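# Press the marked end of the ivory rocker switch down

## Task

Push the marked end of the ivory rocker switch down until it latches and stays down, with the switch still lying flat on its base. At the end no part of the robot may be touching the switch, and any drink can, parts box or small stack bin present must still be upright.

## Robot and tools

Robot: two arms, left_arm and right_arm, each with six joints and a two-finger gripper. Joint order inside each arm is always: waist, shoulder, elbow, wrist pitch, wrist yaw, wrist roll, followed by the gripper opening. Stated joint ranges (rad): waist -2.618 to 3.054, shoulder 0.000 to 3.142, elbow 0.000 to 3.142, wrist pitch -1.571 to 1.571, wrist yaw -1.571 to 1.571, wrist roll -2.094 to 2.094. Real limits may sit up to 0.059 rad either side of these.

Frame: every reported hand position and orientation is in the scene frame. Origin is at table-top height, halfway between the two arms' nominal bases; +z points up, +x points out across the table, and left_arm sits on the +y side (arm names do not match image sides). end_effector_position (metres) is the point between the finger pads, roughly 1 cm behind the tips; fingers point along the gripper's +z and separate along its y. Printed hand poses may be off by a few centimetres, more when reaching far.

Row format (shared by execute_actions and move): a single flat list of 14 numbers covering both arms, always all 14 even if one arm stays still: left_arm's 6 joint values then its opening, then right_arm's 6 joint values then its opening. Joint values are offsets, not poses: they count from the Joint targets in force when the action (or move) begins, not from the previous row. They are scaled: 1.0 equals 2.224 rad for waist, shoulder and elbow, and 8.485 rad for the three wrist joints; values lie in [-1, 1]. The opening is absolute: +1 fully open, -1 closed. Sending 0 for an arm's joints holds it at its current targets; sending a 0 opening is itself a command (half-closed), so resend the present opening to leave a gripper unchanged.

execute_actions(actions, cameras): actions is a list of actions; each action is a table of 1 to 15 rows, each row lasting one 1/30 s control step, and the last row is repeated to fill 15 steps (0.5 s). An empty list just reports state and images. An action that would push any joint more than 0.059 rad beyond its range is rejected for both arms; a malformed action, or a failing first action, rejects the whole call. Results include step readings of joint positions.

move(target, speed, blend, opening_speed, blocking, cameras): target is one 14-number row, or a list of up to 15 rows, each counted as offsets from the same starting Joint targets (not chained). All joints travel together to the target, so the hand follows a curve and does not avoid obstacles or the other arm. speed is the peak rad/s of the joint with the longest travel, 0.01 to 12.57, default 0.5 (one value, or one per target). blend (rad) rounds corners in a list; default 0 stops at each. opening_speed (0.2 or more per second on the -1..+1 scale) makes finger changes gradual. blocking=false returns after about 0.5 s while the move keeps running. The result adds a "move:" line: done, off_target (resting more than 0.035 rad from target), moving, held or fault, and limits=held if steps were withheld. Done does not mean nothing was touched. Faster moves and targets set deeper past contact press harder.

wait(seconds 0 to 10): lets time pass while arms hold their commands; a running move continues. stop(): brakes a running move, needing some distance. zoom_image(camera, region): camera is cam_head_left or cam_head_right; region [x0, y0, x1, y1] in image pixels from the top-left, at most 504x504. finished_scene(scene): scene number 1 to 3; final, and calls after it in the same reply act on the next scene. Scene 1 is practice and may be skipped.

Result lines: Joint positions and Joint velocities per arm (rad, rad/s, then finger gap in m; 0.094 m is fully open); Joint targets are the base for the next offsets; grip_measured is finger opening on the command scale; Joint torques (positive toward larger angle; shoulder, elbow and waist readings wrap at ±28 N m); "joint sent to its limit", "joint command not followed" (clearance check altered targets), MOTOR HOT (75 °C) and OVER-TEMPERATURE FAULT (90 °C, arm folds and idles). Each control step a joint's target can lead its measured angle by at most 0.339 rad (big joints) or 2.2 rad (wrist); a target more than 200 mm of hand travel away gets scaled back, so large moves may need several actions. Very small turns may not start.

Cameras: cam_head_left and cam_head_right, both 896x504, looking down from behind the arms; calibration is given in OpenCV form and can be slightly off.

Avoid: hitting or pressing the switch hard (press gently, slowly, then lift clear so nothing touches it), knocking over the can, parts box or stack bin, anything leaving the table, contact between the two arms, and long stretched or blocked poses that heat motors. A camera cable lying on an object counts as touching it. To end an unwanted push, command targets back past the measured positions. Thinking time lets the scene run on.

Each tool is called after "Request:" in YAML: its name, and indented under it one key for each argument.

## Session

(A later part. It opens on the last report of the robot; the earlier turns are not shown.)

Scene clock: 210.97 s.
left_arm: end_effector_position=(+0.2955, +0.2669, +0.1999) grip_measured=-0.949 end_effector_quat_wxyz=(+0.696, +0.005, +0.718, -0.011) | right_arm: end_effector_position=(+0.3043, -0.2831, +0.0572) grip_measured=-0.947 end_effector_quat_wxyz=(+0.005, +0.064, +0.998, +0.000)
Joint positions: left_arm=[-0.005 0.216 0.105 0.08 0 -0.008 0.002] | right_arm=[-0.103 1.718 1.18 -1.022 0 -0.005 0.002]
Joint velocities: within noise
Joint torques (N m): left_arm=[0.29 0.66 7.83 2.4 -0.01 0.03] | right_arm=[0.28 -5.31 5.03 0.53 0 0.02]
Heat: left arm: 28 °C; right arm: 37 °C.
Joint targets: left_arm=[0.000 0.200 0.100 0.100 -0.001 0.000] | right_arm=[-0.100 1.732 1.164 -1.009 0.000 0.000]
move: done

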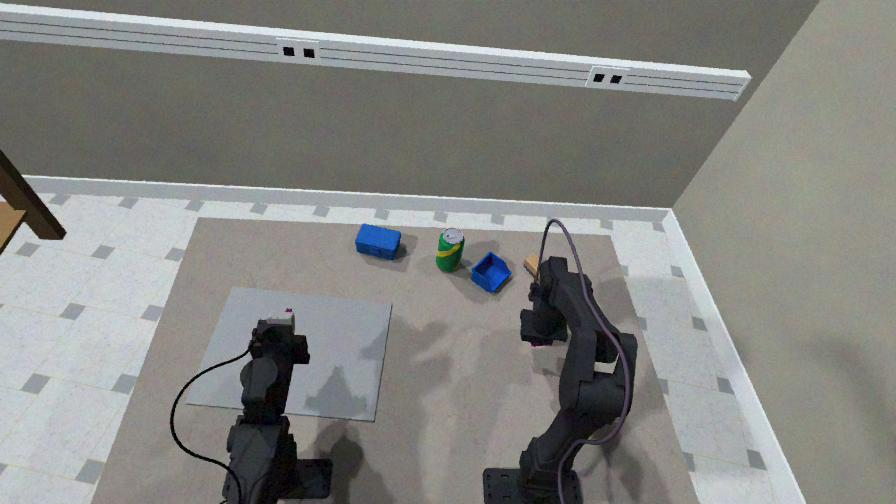

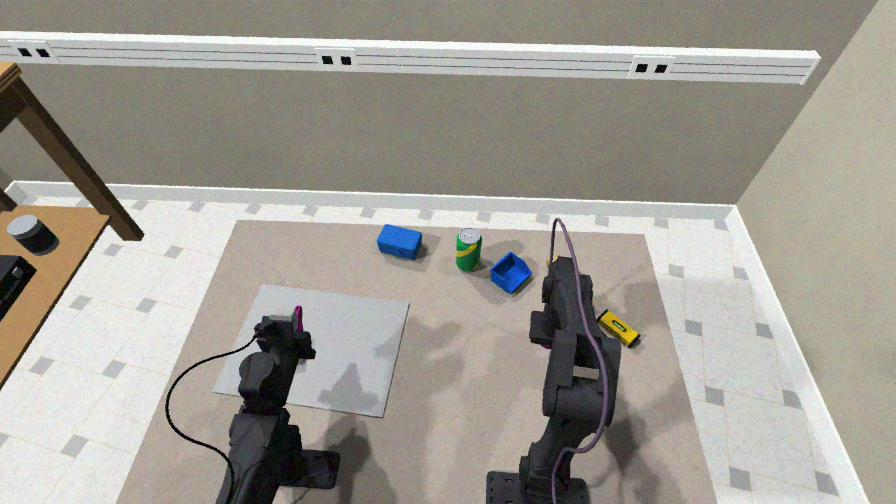

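Request:
move:
  target: [0, 0, 0, 0, 0, 0, -0.95, 0, 0.0176, -0.0326, 0.01316, 0, 0, -0.95]
  speed: 0.15

Request:
zoom_image:
  camera: "cam_head_left"
  region: [500, 310, 560, 370]

Scene clock: 218.43 s.
left_arm: end_effector_position=(+0.2955, +0.2669, +0.1999) grip_measured=-0.949 end_effector_quat_wxyz=(+0.696, +0.005, +0.718, -0.011) | right_arm: end_effector_position=(+0.3052, -0.2832, +0.0303) grip_measured=-0.947 end_effector_quat_wxyz=(+0.007, +0.064, +0.998, +0.000)
Joint positions: left_arm=[-0.005 0.216 0.105 0.08 0 -0.008 0.002] | right_arm=[-0.103 1.754 1.108 -0.911 0 -0.005 0.002]
Joint velocities: within noise
Joint torques (N m): left_arm=[0.31 0.7 7.9 2.39 0.05 0.04] | right_arm=[0.28 -5.24 4.7 0.54 0 0.02]
Heat: left arm: 30 °C; right arm: 36 °C.
Joint targets: left_arm=[0.000 0.200 0.100 0.100 -0.001 0.000] | right_arm=[-0.100 1.771 1.091 -0.898 0.000 0.000]
move: done

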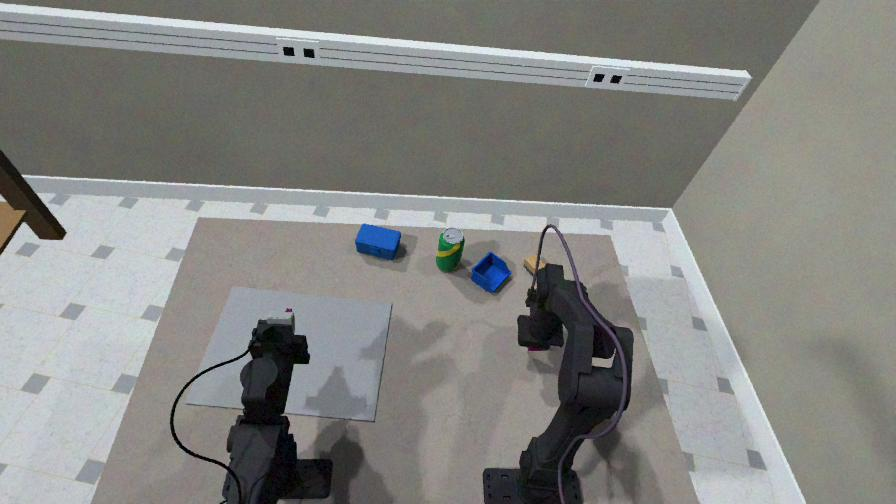

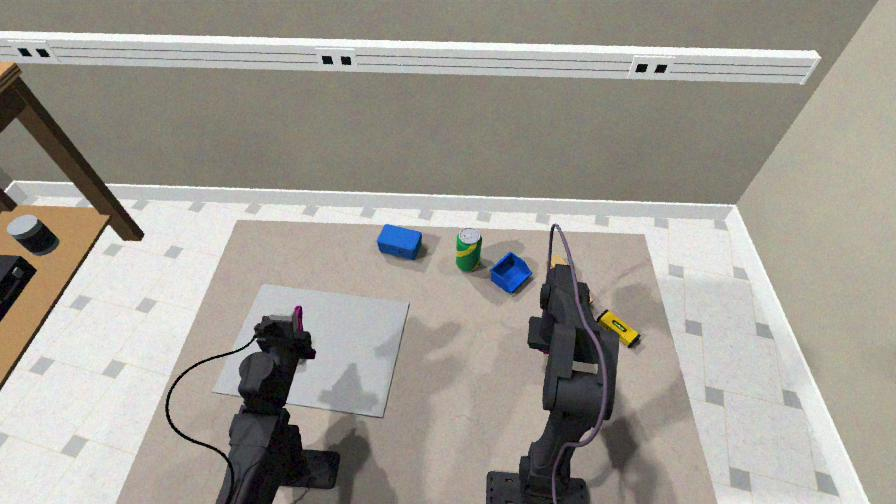

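Scaled by 8.400 from the camera's 896x504 image, which has a finer 1280x720 frame.

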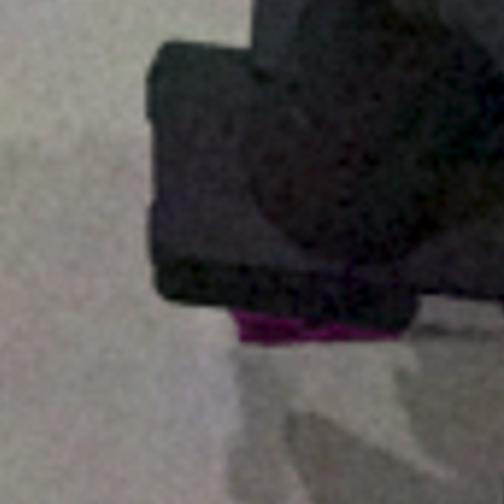

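Request:
move:
  target: [0, 0, 0, 0, 0, 0, -0.95, 0, 0.0058, -0.0086, 0.0038, 0, 0, -0.95]
  speed: 0.1
  cameras: []

Request:
move:
  target: [0, 0, 0, 0, 0, 0, -0.95, 0, 0.0029, -0.0043, 0.0019, 0, 0, -0.95]
  speed: 0.1
  cameras: []

Request:
move:
  target: [0, 0, 0, 0, 0, 0, -0.95, 0, 0.0029, -0.0043, 0.0019, 0, 0, -0.95]
  speed: 0.1
  cameras: []

Scene clock: 220.77 s.
left_arm: end_effector_position=(+0.2955, +0.2669, +0.1999) grip_measured=-0.949 end_effector_quat_wxyz=(+0.696, +0.005, +0.718, -0.011) | right_arm: end_effector_position=(+0.3055, -0.2832, +0.0227) grip_measured=-0.947 end_effector_quat_wxyz=(+0.008, +0.064, +0.998, +0.000)
Joint positions: left_arm=[-0.005 0.216 0.105 0.08 0 -0.008 0.002] | right_arm=[-0.103 1.766 1.09 -0.879 0 -0.005 0.002]
Joint velocities: within noise
Joint torques (N m): left_arm=[0.43 0.61 7.86 2.4 -0.04 0.06] | right_arm=[0.28 -5.23 4.6 0.54 0 0.02]
Heat: left arm: 31 °C; right arm: 36 °C.
Joint targets: left_arm=[0.000 0.200 0.100 0.100 -0.001 0.000] | right_arm=[-0.100 1.784 1.072 -0.866 0.000 0.000]
move: done
No camera images: "cameras" was empty.

Scene clock: 221.60 s.
left_arm: end_effector_position=(+0.2955, +0.2669, +0.1999) grip_measured=-0.949 end_effector_quat_wxyz=(+0.696, +0.005, +0.718, -0.011) | right_arm: end_effector_position=(+0.3053, -0.2832, +0.0187) grip_measured=-0.947 end_effector_quat_wxyz=(+0.007, +0.064, +0.998, +0.000)
Joint positions: left_arm=[-0.005 0.216 0.105 0.08 0 -0.008 0.002] | right_arm=[-0.103 1.772 1.08 -0.864 0 -0.005 0.002]
Joint velocities: within noise
Joint torques (N m): left_arm=[0.42 0.72 7.88 2.39 0.02 0.07] | right_arm=[0.28 -5.24 4.59 0.57 0 0.02]
Heat: left arm: 31 °C; right arm: 36 °C.
Joint targets: left_arm=[0.000 0.200 0.100 0.100 -0.001 0.000] | right_arm=[-0.100 1.790 1.063 -0.850 0.000 0.000]
move: done
No camera images: "cameras" was empty.

Scene clock: 222.43 s.
left_arm: end_effector_position=(+0.2956, +0.2669, +0.2000) grip_measured=-0.949 end_effector_quat_wxyz=(+0.696, +0.005, +0.718, -0.011) | right_arm: end_effector_position=(+0.3052, -0.2832, +0.0147) grip_measured=-0.947 end_effector_quat_wxyz=(+0.007, +0.064, +0.998, +0.000)
Joint positions: left_arm=[-0.005 0.216 0.105 0.08 0 -0.008 0.002] | right_arm=[-0.103 1.779 1.07 -0.848 0 -0.005 0.002]
Joint velocities: within noise
Joint torques (N m): left_arm=[0.43 0.8 7.87 2.42 0.01 0.07] | right_arm=[0.28 -5.27 4.55 0.53 0 0.02]
Heat: left arm: 31 °C; right arm: 36 °C.
Joint targets: left_arm=[0.000 0.200 0.100 0.100 -0.001 0.000] | right_arm=[-0.100 1.797 1.053 -0.833 0.000 0.000]
move: done
No camera images: "cameras" was empty.

Request:
move:
  target: [0, 0, 0, 0, 0, 0, -0.95, 0, 0.0022, -0.0032, 0.0014, 0, 0, -0.95]
  speed: 0.1
  cameras: []

Request:
move:
  target: [0, 0, 0, 0, 0, 0, -0.95, 0, 0.0022, -0.0032, 0.0014, 0, 0, -0.95]
  speed: 0.1
  cameras: []

Request:
move:
  target: [0, 0, 0, 0, 0, 0, -0.95, 0, 0.0022, -0.0032, 0.0014, 0, 0, -0.95]
  speed: 0.1
  cameras: []

Scene clock: 224.60 s.
left_arm: end_effector_position=(+0.2956, +0.2669, +0.2000) grip_measured=-0.949 end_effector_quat_wxyz=(+0.696, +0.005, +0.718, -0.011) | right_arm: end_effector_position=(+0.3082, -0.2836, +0.0148) grip_measured=-0.947 end_effector_quat_wxyz=(+0.014, +0.064, +0.998, -0.001)
Joint positions: left_arm=[-0.005 0.216 0.105 0.08 0 -0.008 0.002] | right_arm=[-0.103 1.779 1.07 -0.835 0 -0.005 0.002]
Joint velocities: within noise
Joint torques (N m): left_arm=[0.38 0.75 7.8 2.39 -0.01 0.06] | right_arm=[0.29 -4.94 4 0.58 0 0.03]
Heat: left arm: 32 °C; right arm: 36 °C.
Joint targets: left_arm=[0.000 0.200 0.100 0.100 -0.001 0.000] | right_arm=[-0.100 1.802 1.046 -0.821 0.000 0.000]
move: done
No camera images: "cameras" was empty.

Scene clock: 225.37 s.
left_arm: end_effector_position=(+0.2956, +0.2669, +0.2000) grip_measured=-0.949 end_effector_quat_wxyz=(+0.696, +0.005, +0.718, -0.011) | right_arm: end_effector_position=(+0.3053, -0.2832, +0.0094) grip_measured=-0.947 end_effector_quat_wxyz=(+0.008, +0.064, +0.998, +0.000)
Joint positions: left_arm=[-0.005 0.216 0.105 0.08 0 -0.008 0.002] | right_arm=[-0.103 1.787 1.057 -0.824 0 -0.005 0.002]
Joint velocities: within noise
Joint torques (N m): left_arm=[0.36 0.73 7.88 2.4 -0.01 0.04] | right_arm=[0.29 -5.19 4.41 0.52 0 0.03]
Heat: left arm: 32 °C; right arm: 36 °C.
Joint targets: left_arm=[0.000 0.200 0.100 0.100 -0.001 0.000] | right_arm=[-0.100 1.807 1.039 -0.810 0.000 0.000]
move: done
No camera images: "cameras" was empty.

Scene clock: 226.17 s.
left_arm: end_effector_position=(+0.2956, +0.2669, +0.2000) grip_measured=-0.949 end_effector_quat_wxyz=(+0.696, +0.005, +0.718, -0.011) | right_arm: end_effector_position=(+0.3045, -0.2831, +0.0059) grip_measured=-0.947 end_effector_quat_wxyz=(+0.007, +0.064, +0.998, +0.000)
Joint positions: left_arm=[-0.005 0.216 0.105 0.08 0 -0.008 0.002] | right_arm=[-0.103 1.793 1.049 -0.812 0 -0.005 0.002]
Joint velocities: within noise
Joint torques (N m): left_arm=[0.35 0.72 7.76 2.39 0.01 0.07] | right_arm=[0.28 -5.29 4.46 0.53 0 0.02]
Heat: left arm: 32 °C; right arm: 36 °C.
Joint targets: left_arm=[0.000 0.200 0.100 0.100 -0.001 0.000] | right_arm=[-0.100 1.811 1.031 -0.798 0.000 0.000]
move: done
No camera images: "cameras" was empty.

Request:
move:
  target: [0, 0, 0, 0, 0, 0, -0.95, 0, 0.0016, -0.0024, 0.00105, 0, 0, -0.95]
  speed: 0.1
  cameras: []

Request:
move:
  target: [0, 0, 0, 0, 0, 0, -0.95, 0, 0.0016, -0.0024, 0.00105, 0, 0, -0.95]
  speed: 0.1
  cameras: []

Request:
move:
  target: [0, 0, 0, 0, 0, 0, -0.95, 0, 0.0016, -0.0024, 0.00105, 0, 0, -0.95]
  speed: 0.1

Request:
zoom_image:
  camera: "cam_head_left"
  region: [500, 310, 560, 370]

Scene clock: 228.50 s.
left_arm: end_effector_position=(+0.2956, +0.2669, +0.2000) grip_measured=-0.949 end_effector_quat_wxyz=(+0.696, +0.005, +0.718, -0.011) | right_arm: end_effector_position=(+0.3068, -0.2834, +0.0060) grip_measured=-0.947 end_effector_quat_wxyz=(+0.012, +0.064, +0.998, -0.001)
Joint positions: left_arm=[-0.005 0.216 0.105 0.08 0 -0.008 0.002] | right_arm=[-0.103 1.793 1.049 -0.803 0 -0.005 0.002]
Joint velocities: within noise
Joint torques (N m): left_arm=[0.39 0.7 7.86 2.42 -0.01 0.03] | right_arm=[0.29 -5.04 4.05 0.6 0 0.02]
Heat: left arm: 32 °C; right arm: 36 °C.
Joint targets: left_arm=[0.000 0.200 0.100 0.100 -0.001 0.000] | right_arm=[-0.100 1.815 1.026 -0.789 0.000 0.000]
move: done
No camera images: "cameras" was empty.

Scene clock: 229.20 s.
left_arm: end_effector_position=(+0.2956, +0.2669, +0.2000) grip_measured=-0.949 end_effector_quat_wxyz=(+0.696, +0.005, +0.718, -0.011) | right_arm: end_effector_position=(+0.3069, -0.2834, +0.0053) grip_measured=-0.947 end_effector_quat_wxyz=(+0.013, +0.064, +0.998, -0.001)
Joint positions: left_arm=[-0.005 0.216 0.105 0.08 0 -0.008 0.002] | right_arm=[-0.103 1.793 1.046 -0.798 0 -0.005 0.002]
Joint velocities: within noise
Joint torques (N m): left_arm=[0.47 0.65 7.92 2.42 0.01 0.04] | right_arm=[0.28 -4.79 3.88 0.6 0 0.03]
Heat: left arm: 32 °C; right arm: 36 °C.
Joint targets: left_arm=[0.000 0.200 0.100 0.100 -0.001 0.000] | right_arm=[-0.100 1.818 1.021 -0.780 0.000 0.000]
move: done
No camera images: "cameras" was empty.

Scene clock: 229.90 s.
left_arm: end_effector_position=(+0.2956, +0.2669, +0.2000) grip_measured=-0.949 end_effector_quat_wxyz=(+0.696, +0.005, +0.718, -0.011) | right_arm: end_effector_position=(+0.3068, -0.2834, +0.0051) grip_measured=-0.947 end_effector_quat_wxyz=(+0.013, +0.064, +0.998, -0.001)
Joint positions: left_arm=[-0.005 0.216 0.105 0.08 0 -0.008 0.002] | right_arm=[-0.103 1.793 1.045 -0.797 0 -0.005 0.002]
Joint velocities: within noise
Joint torques (N m): left_arm=[0.38 0.77 7.82 2.4 -0.02 0.05] | right_arm=[0.29 -4.53 3.54 0.69 0 0.03]
Heat: left arm: 33 °C; right arm: 35 °C.
Joint targets: left_arm=[0.000 0.200 0.100 0.100 -0.001 0.000] | right_arm=[-0.100 1.822 1.015 -0.771 0.000 0.000]
move: done

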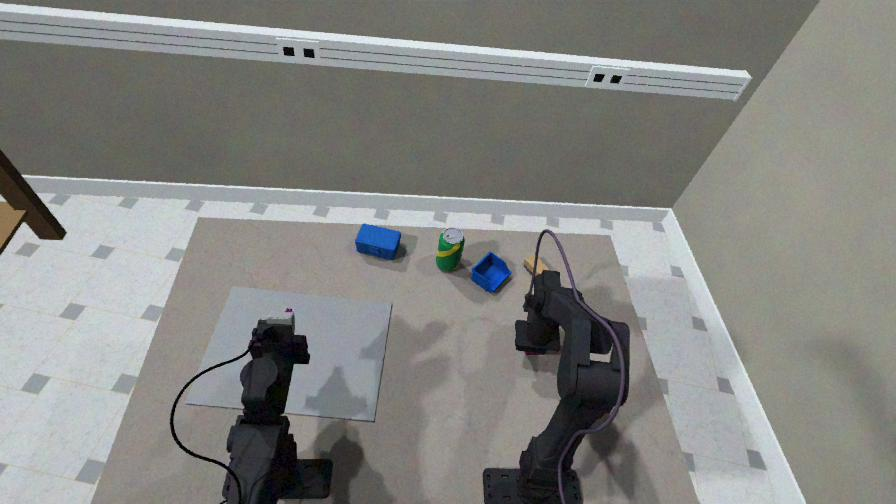

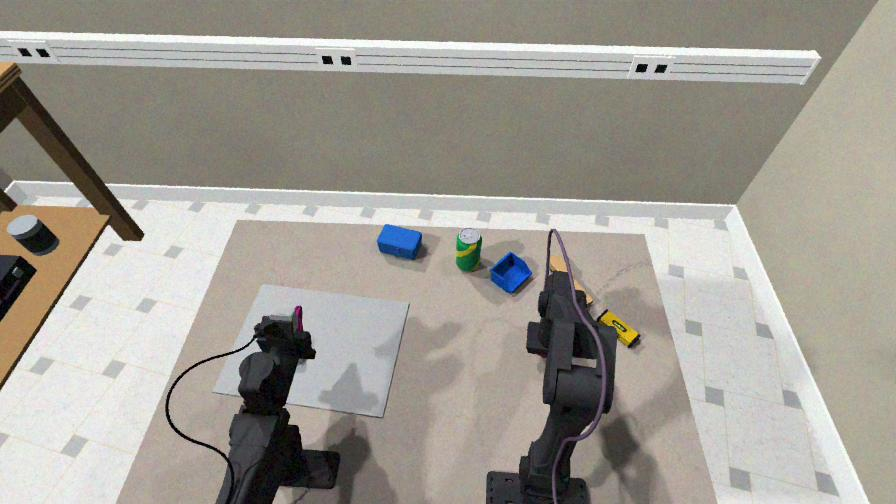

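Scaled by 8.400 from the camera's 896x504 image, which has a finer 1280x720 frame.

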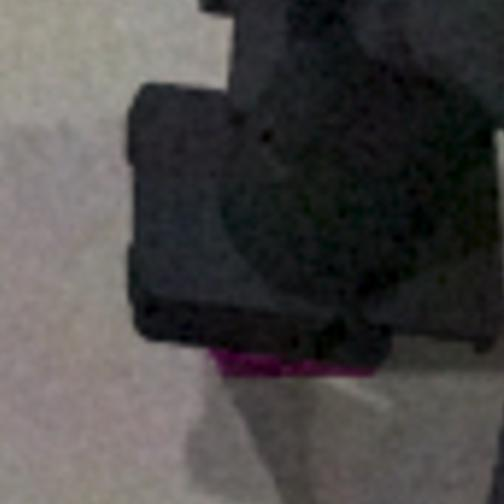

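Request:
move:
  target:
    - [-0.0764, 0.6709, 0.5571, -0.1545, 0, 0, -0.95, 0, 0, 0.0674, -0.0177, 0, 0, -0.95]
    - [-0.0764, 0.7005, 0.4546, -0.1213, 0, 0, -0.95, 0.045, -0.7293, -0.4114, 0.1027, 0, 0, -0.95]
  speed: [0.8, 0.8]

Scene clock: 238.43 s.
left_arm: end_effector_position=(+0.3291, +0.2188, +0.0360) grip_measured=-0.949 end_effector_quat_wxyz=(+0.001, +0.087, +0.996, +0.000) | right_arm: end_effector_position=(+0.2648, -0.2521, +0.2085) grip_measured=-0.947 end_effector_quat_wxyz=(+0.702, +0.011, +0.712, -0.014)
Joint positions: left_arm=[-0.164 1.741 1.117 -0.944 0 -0.008 0.002] | right_arm=[-0.005 0.216 0.122 0.081 0 -0.005 0.002]
Joint velocities: within noise
Joint torques (N m): left_arm=[-0.53 -5.44 5.79 0.68 0.01 0.06] | right_arm=[0.49 1.07 6.23 2.32 -0.01 0.03]
Heat: left arm: 32 °C; right arm: 36 °C.
Joint targets: left_arm=[-0.169 1.759 1.111 -0.929 -0.001 0.000] | right_arm=[0.000 0.200 0.101 0.101 0.000 0.000]
move: done

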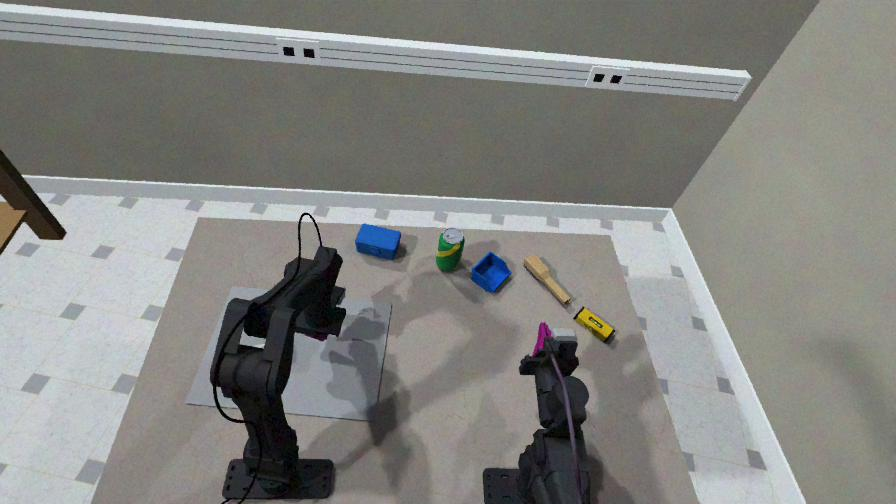

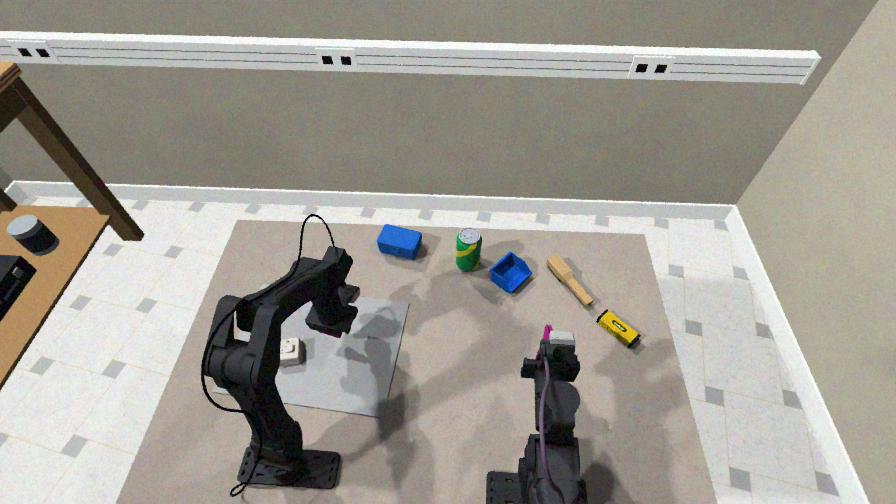

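Request:
move:
  target: [0, 0.0131, -0.0194, 0.0085, 0, 0, -0.95, 0, 0, 0, 0, 0, 0, -0.95]
  speed: 0.1
  cameras: []

Request:
move:
  target: [0, 0.0022, -0.0032, 0.0014, 0, 0, -0.95, 0, 0, 0, 0, 0, 0, -0.95]
  speed: 0.1
  cameras: []

Request:
move:
  target: [0, 0.0022, -0.0032, 0.0014, 0, 0, -0.95, 0, 0, 0, 0, 0, 0, -0.95]
  speed: 0.1
  cameras: []

Request:
move:
  target: [0, 0.0022, -0.0032, 0.0014, 0, 0, -0.95, 0, 0, 0, 0, 0, 0, -0.95]
  speed: 0.1
  cameras: []

Scene clock: 241.40 s.
left_arm: end_effector_position=(+0.3294, +0.2188, +0.0183) grip_measured=-0.949 end_effector_quat_wxyz=(+0.002, +0.087, +0.996, +0.000) | right_arm: end_effector_position=(+0.2648, -0.2521, +0.2087) grip_measured=-0.947 end_effector_quat_wxyz=(+0.702, +0.011, +0.712, -0.014)
Joint positions: left_arm=[-0.164 1.769 1.074 -0.873 0 -0.008 0.002] | right_arm=[-0.005 0.216 0.122 0.081 0 -0.005 0.002]
Joint velocities: within noise
Joint torques (N m): left_arm=[-0.51 -5.44 5.63 0.69 0.01 0.04] | right_arm=[0.49 1.06 6.22 2.3 -0.01 0.02]
Heat: left arm: 31 °C; right arm: 37 °C.
Joint targets: left_arm=[-0.169 1.787 1.068 -0.857 -0.001 0.000] | right_arm=[0.000 0.200 0.101 0.101 0.000 0.000]
move: done
No camera images: "cameras" was empty.

Scene clock: 242.20 s.
left_arm: end_effector_position=(+0.3298, +0.2187, +0.0167) grip_measured=-0.949 end_effector_quat_wxyz=(+0.004, +0.087, +0.996, +0.000) | right_arm: end_effector_position=(+0.2648, -0.2521, +0.2087) grip_measured=-0.947 end_effector_quat_wxyz=(+0.702, +0.011, +0.712, -0.014)
Joint positions: left_arm=[-0.164 1.769 1.068 -0.861 0 -0.008 0.002] | right_arm=[-0.005 0.216 0.122 0.081 0 -0.005 0.002]
Joint velocities: within noise
Joint torques (N m): left_arm=[-0.46 -5.14 5.64 0.72 -0.02 0.04] | right_arm=[0.47 1.07 6.23 2.3 -0.01 0.02]
Heat: left arm: 30 °C; right arm: 37 °C.
Joint targets: left_arm=[-0.169 1.792 1.061 -0.845 -0.001 0.000] | right_arm=[0.000 0.200 0.101 0.101 0.000 0.000]
move: done
No camera images: "cameras" was empty.

Scene clock: 243.00 s.
left_arm: end_effector_position=(+0.3293, +0.2188, +0.0126) grip_measured=-0.949 end_effector_quat_wxyz=(+0.002, +0.087, +0.996, +0.000) | right_arm: end_effector_position=(+0.2648, -0.2521, +0.2087) grip_measured=-0.947 end_effector_quat_wxyz=(+0.702, +0.011, +0.712, -0.014)
Joint positions: left_arm=[-0.164 1.778 1.061 -0.849 0 -0.008 0.002] | right_arm=[-0.005 0.216 0.122 0.081 0 -0.005 0.002]
Joint velocities: within noise
Joint torques (N m): left_arm=[-0.59 -5.52 5.57 0.68 0.01 0.08] | right_arm=[0.49 1.07 6.23 2.3 -0.01 0.02]
Heat: left arm: 30 °C; right arm: 37 °C.
Joint targets: left_arm=[-0.169 1.797 1.054 -0.833 -0.001 0.000] | right_arm=[0.000 0.200 0.101 0.101 0.000 0.000]
move: done
No camera images: "cameras" was empty.

Scene clock: 243.80 s.
left_arm: end_effector_position=(+0.3296, +0.2187, +0.0110) grip_measured=-0.949 end_effector_quat_wxyz=(+0.004, +0.087, +0.996, +0.000) | right_arm: end_effector_position=(+0.2648, -0.2521, +0.2087) grip_measured=-0.947 end_effector_quat_wxyz=(+0.702, +0.011, +0.712, -0.014)
Joint positions: left_arm=[-0.164 1.778 1.053 -0.837 0 -0.008 0.002] | right_arm=[-0.005 0.216 0.122 0.081 0 -0.005 0.002]
Joint velocities: within noise
Joint torques (N m): left_arm=[-0.47 -5.08 5.56 0.68 0.01 0.07] | right_arm=[0.47 1.07 6.22 2.3 -0.01 0.02]
Heat: left arm: 30 °C; right arm: 37 °C.
Joint targets: left_arm=[-0.169 1.802 1.047 -0.821 -0.001 0.000] | right_arm=[0.000 0.200 0.101 0.101 0.000 0.000]
move: done
No camera images: "cameras" was empty.

Request:
move:
  target: [0, 0.0022, -0.0032, 0.0014, 0, 0, -0.95, 0, 0, 0, 0, 0, 0, -0.95]
  speed: 0.1
  cameras: []

Request:
move:
  target: [0, 0.0022, -0.0032, 0.0014, 0, 0, -0.95, 0, 0, 0, 0, 0, 0, -0.95]
  speed: 0.1
  cameras: []

Request:
move:
  target: [0, 0.0016, -0.0024, 0.00105, 0, 0, -0.95, 0, 0, 0, 0, 0, 0, -0.95]
  speed: 0.1
  cameras: []

Request:
move:
  target: [0, 0.0016, -0.0024, 0.00105, 0, 0, -0.95, 0, 0, 0, 0, 0, 0, -0.95]
  speed: 0.1
  cameras: []

Scene clock: 246.33 s.
left_arm: end_effector_position=(+0.3298, +0.2187, +0.0090) grip_measured=-0.949 end_effector_quat_wxyz=(+0.003, +0.087, +0.996, +0.000) | right_arm: end_effector_position=(+0.2648, -0.2521, +0.2087) grip_measured=-0.947 end_effector_quat_wxyz=(+0.702, +0.011, +0.712, -0.014)
Joint positions: left_arm=[-0.164 1.785 1.053 -0.833 0 -0.008 0.002] | right_arm=[-0.005 0.216 0.122 0.081 0 -0.005 0.002]
Joint velocities: within noise
Joint torques (N m): left_arm=[-0.42 -5.31 4.98 0.77 -0.01 0.07] | right_arm=[0.49 1.09 6.23 2.3 -0.01 0.02]
Heat: left arm: 29 °C; right arm: 38 °C.
Joint targets: left_arm=[-0.169 1.807 1.040 -0.809 -0.001 0.000] | right_arm=[0.000 0.200 0.101 0.100 0.000 0.000]
move: done
No camera images: "cameras" was empty.

Scene clock: 247.03 s.
left_arm: end_effector_position=(+0.3296, +0.2187, +0.0085) grip_measured=-0.949 end_effector_quat_wxyz=(+0.003, +0.087, +0.996, +0.000) | right_arm: end_effector_position=(+0.2648, -0.2521, +0.2087) grip_measured=-0.947 end_effector_quat_wxyz=(+0.702, +0.011, +0.712, -0.014)
Joint positions: left_arm=[-0.164 1.785 1.05 -0.83 0 -0.008 0.002] | right_arm=[-0.005 0.216 0.122 0.081 0 -0.005 0.002]
Joint velocities: within noise
Joint torques (N m): left_arm=[-0.42 -4.94 4.51 0.87 -0.01 0.07] | right_arm=[0.5 1.06 6.2 2.3 -0.01 0.02]
Heat: left arm: 29 °C; right arm: 38 °C.
Joint targets: left_arm=[-0.169 1.812 1.032 -0.798 -0.001 0.000] | right_arm=[0.000 0.200 0.101 0.100 0.000 0.000]
move: done
No camera images: "cameras" was empty.

Scene clock: 247.73 s.
left_arm: end_effector_position=(+0.3295, +0.2188, +0.0083) grip_measured=-0.949 end_effector_quat_wxyz=(+0.003, +0.087, +0.996, +0.000) | right_arm: end_effector_position=(+0.2648, -0.2521, +0.2087) grip_measured=-0.947 end_effector_quat_wxyz=(+0.702, +0.011, +0.712, -0.014)
Joint positions: left_arm=[-0.164 1.785 1.049 -0.828 0 -0.008 0.002] | right_arm=[-0.005 0.216 0.122 0.081 0 -0.005 0.002]
Joint velocities: within noise
Joint torques (N m): left_arm=[-0.42 -4.6 4.18 0.93 0 0.05] | right_arm=[0.47 1.09 6.23 2.31 -0.01 0.02]
Heat: left arm: 29 °C; right arm: 38 °C.
Joint targets: left_arm=[-0.169 1.815 1.027 -0.789 -0.001 0.000] | right_arm=[0.000 0.200 0.101 0.100 0.000 0.000]
move: off_target (left_arm); left_arm: the wrist pitch is farthest, 0.039 rad from its target
No camera images: "cameras" was empty.

Scene clock: 248.43 s.
left_arm: end_effector_position=(+0.3295, +0.2188, +0.0080) grip_measured=-0.949 end_effector_quat_wxyz=(+0.004, +0.087, +0.996, +0.000) | right_arm: end_effector_position=(+0.2648, -0.2521, +0.2087) grip_measured=-0.947 end_effector_quat_wxyz=(+0.702, +0.011, +0.712, -0.014)
Joint positions: left_arm=[-0.164 1.785 1.048 -0.827 0 -0.008 0.002] | right_arm=[-0.005 0.216 0.122 0.081 0 -0.005 0.002]
Joint velocities: within noise
Joint torques (N m): left_arm=[-0.47 -4.4 3.79 1 0 0.05] | right_arm=[0.46 1.09 6.23 2.3 -0.01 0.03]
Heat: left arm: 29 °C; right arm: 38 °C.
Joint targets: left_arm=[-0.169 1.819 1.022 -0.780 -0.001 0.000] | right_arm=[0.000 0.200 0.101 0.100 0.000 0.000]
move: off_target (left_arm); left_arm: the wrist pitch is farthest, 0.047 rad from its target
No camera images: "cameras" was empty.

Request:
move:
  target:
    - [0, -0.0715, 0.1425, -0.0508, 0, 0, -0.95, 0, 0, 0, 0, 0, 0, -0.95]
    - [0.1733, -0.1385, 0.0594, -0.0477, 0, 0, -0.95, 0, 0, 0, 0, 0, 0, -0.95]
    - [0.1733, -0.1021, -0.0121, -0.0235, 0, 0, -0.95, 0, 0, 0, 0, 0, 0, -0.95]
    - [0.1733, -0.0904, -0.0335, -0.0151, 0, 0, -0.95, 0, 0, 0, 0, 0, 0, -0.95]
    - [0.1733, -0.1385, 0.0746, -0.0505, 0, 0, -0.95, 0, 0, 0, 0, 0, 0, -0.95]
    - [0.4357, -0.1385, 0.0746, -0.0505, 0, 0, -0.95, 0, 0, 0, 0, 0, 0, -0.95]
  speed: [0.5, 0.8, 0.3, 0.08, 0.3, 0.8]

Request:
zoom_image:
  camera: "cam_head_left"
  region: [240, 330, 300, 390]

Request:
zoom_image:
  camera: "cam_head_right"
  region: [260, 322, 320, 382]

Scene clock: 269.43 s.
left_arm: end_effector_position=(+0.2194, +0.4558, +0.1001) grip_measured=-0.949 end_effector_quat_wxyz=(-0.002, -0.384, +0.923, -0.001) | right_arm: end_effector_position=(+0.2648, -0.2521, +0.2088) grip_measured=-0.947 end_effector_quat_wxyz=(+0.703, +0.011, +0.711, -0.014)
Joint positions: left_arm=[0.797 1.54 1.165 -1.2 0 -0.008 0.002] | right_arm=[-0.005 0.216 0.122 0.082 0 -0.005 0.002]
Joint velocities: within noise
Joint torques (N m): left_arm=[0.16 -7.69 8.94 0.41 -0.01 0.03] | right_arm=[0.49 1.07 6.23 2.29 -0.01 0.02]
Heat: left arm: 27 °C; right arm: 41 °C.
Joint targets: left_arm=[0.799 1.511 1.188 -1.209 -0.001 0.000] | right_arm=[0.000 0.200 0.101 0.101 0.000 0.000]
move: done

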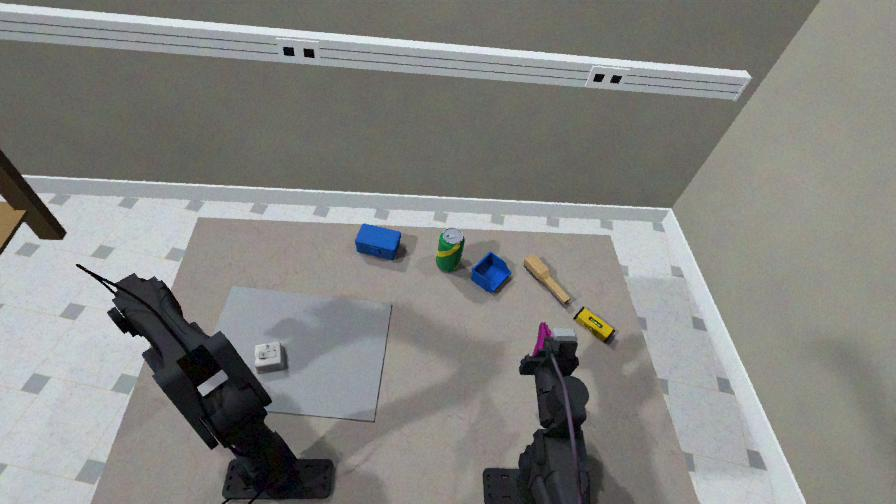

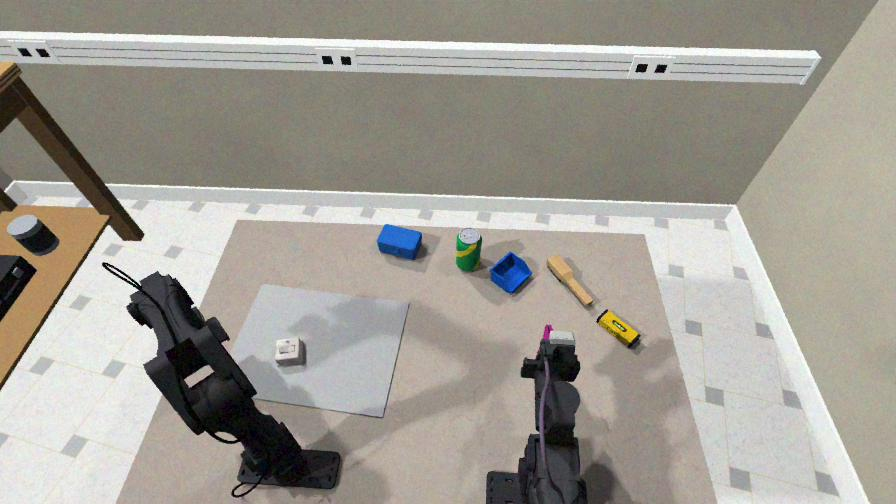

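Scaled by 8.400 from the camera's 896x504 image, which has a finer 1280x720 frame.

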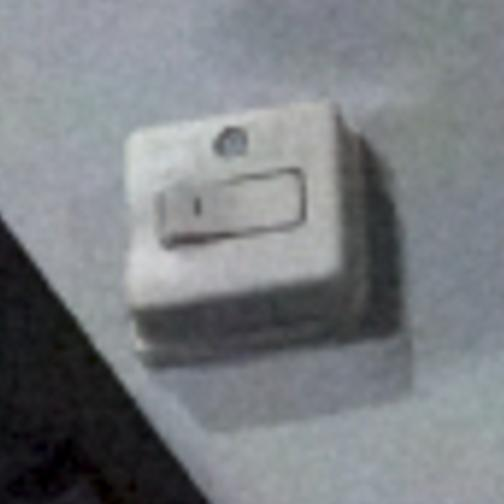

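Scaled by 8.400 from the camera's 896x504 image, which has a finer 1280x720 frame.

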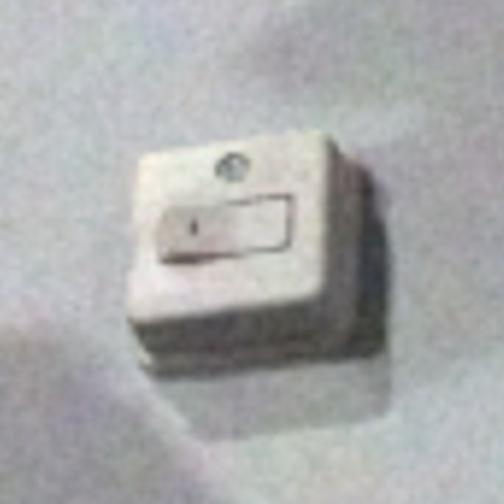

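Request:
move:
  target:
    - [-0.2217, 0, 0, 0, 0, 0, -0.95, 0, 0, 0, 0, 0, 0, -0.95]
    - [-0.2217, 0.0414, -0.0818, 0.0270, 0, 0, -0.95, 0, 0, 0, 0, 0, 0, -0.95]
    - [-0.2217, 0.0522, -0.1030, 0.0354, 0, 0, -0.95, 0, 0, 0, 0, 0, 0, -0.95]
    - [-0.2217, 0, 0, 0, 0, 0, -0.95, 0, 0, 0, 0, 0, 0, -0.95]
    - [0, 0, 0, 0, 0, 0, -0.95, 0, 0, 0, 0, 0, 0, -0.95]
  speed: [1.0, 0.4, 0.1, 0.4, 1.0]

Request:
zoom_image:
  camera: "cam_head_left"
  region: [240, 330, 300, 390]

Request:
zoom_image:
  camera: "cam_head_right"
  region: [260, 322, 320, 382]

Scene clock: 278.53 s.
left_arm: end_effector_position=(+0.2196, +0.4563, +0.1011) grip_measured=-0.949 end_effector_quat_wxyz=(+0.000, -0.384, +0.924, +0.001) | right_arm: end_effector_position=(+0.2648, -0.2521, +0.2088) grip_measured=-0.947 end_effector_quat_wxyz=(+0.703, +0.011, +0.711, -0.014)
Joint positions: left_arm=[0.797 1.538 1.166 -1.2 -0.001 -0.007 0.002] | right_arm=[-0.005 0.216 0.122 0.082 0 -0.005 0.002]
Joint velocities: within noise
Joint torques (N m): left_arm=[0.13 -7.54 8.87 0.44 0.02 0.04] | right_arm=[0.47 1.07 6.22 2.3 0 0.02]
Heat: left arm: 27 °C; right arm: 41 °C.
Joint targets: left_arm=[0.799 1.511 1.188 -1.208 -0.001 0.000] | right_arm=[0.000 0.200 0.101 0.100 0.000 0.000]
move: done

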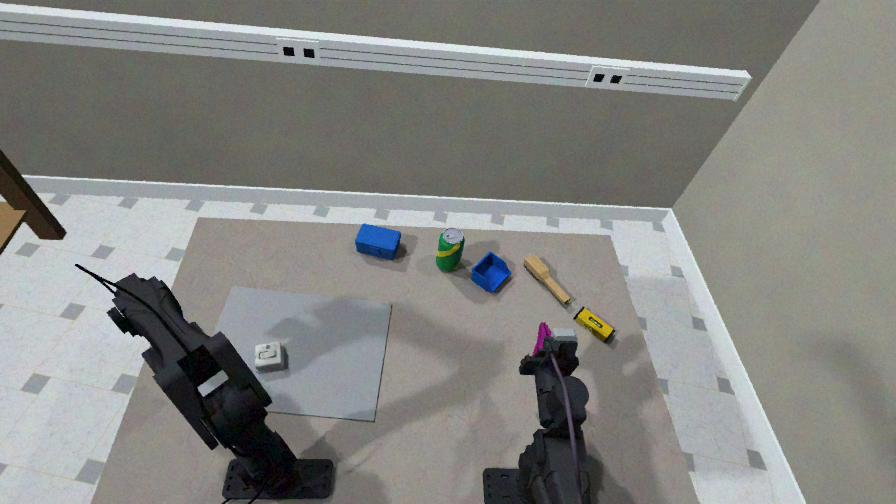

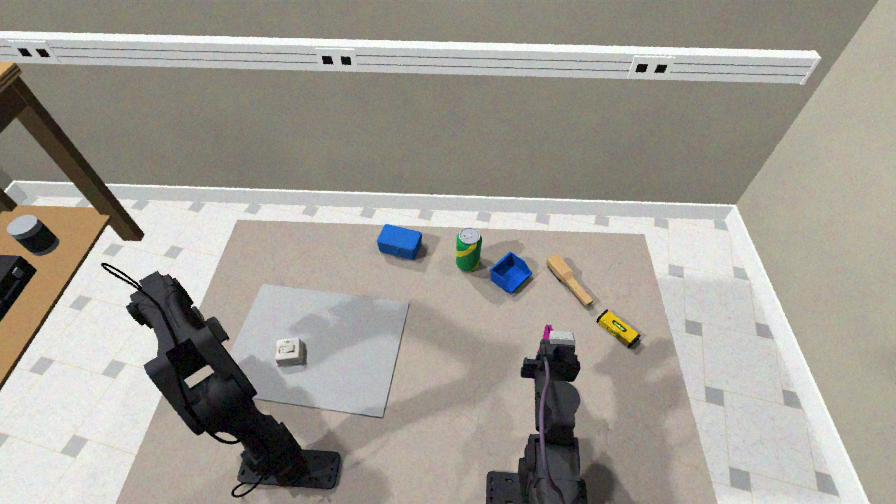

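Scaled by 8.400 from the camera's 896x504 image, which has a finer 1280x720 frame.

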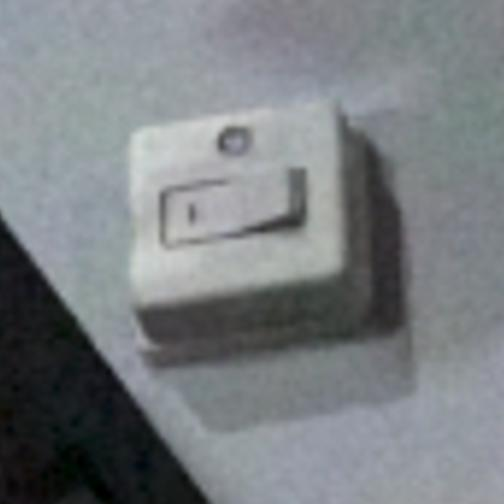

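Scaled by 8.400 from the camera's 896x504 image, which has a finer 1280x720 frame.

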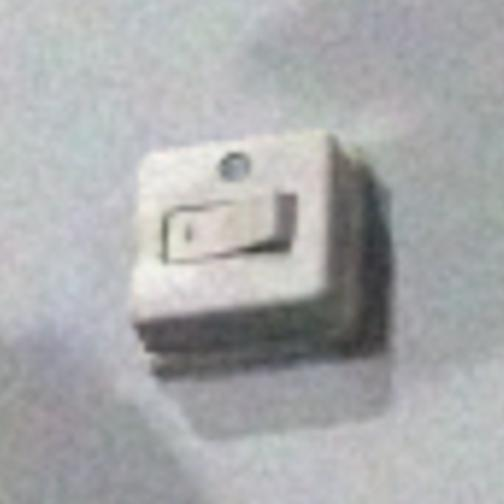

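Request:
finished_scene:
  scene: 1

The scene is finished: the task was done.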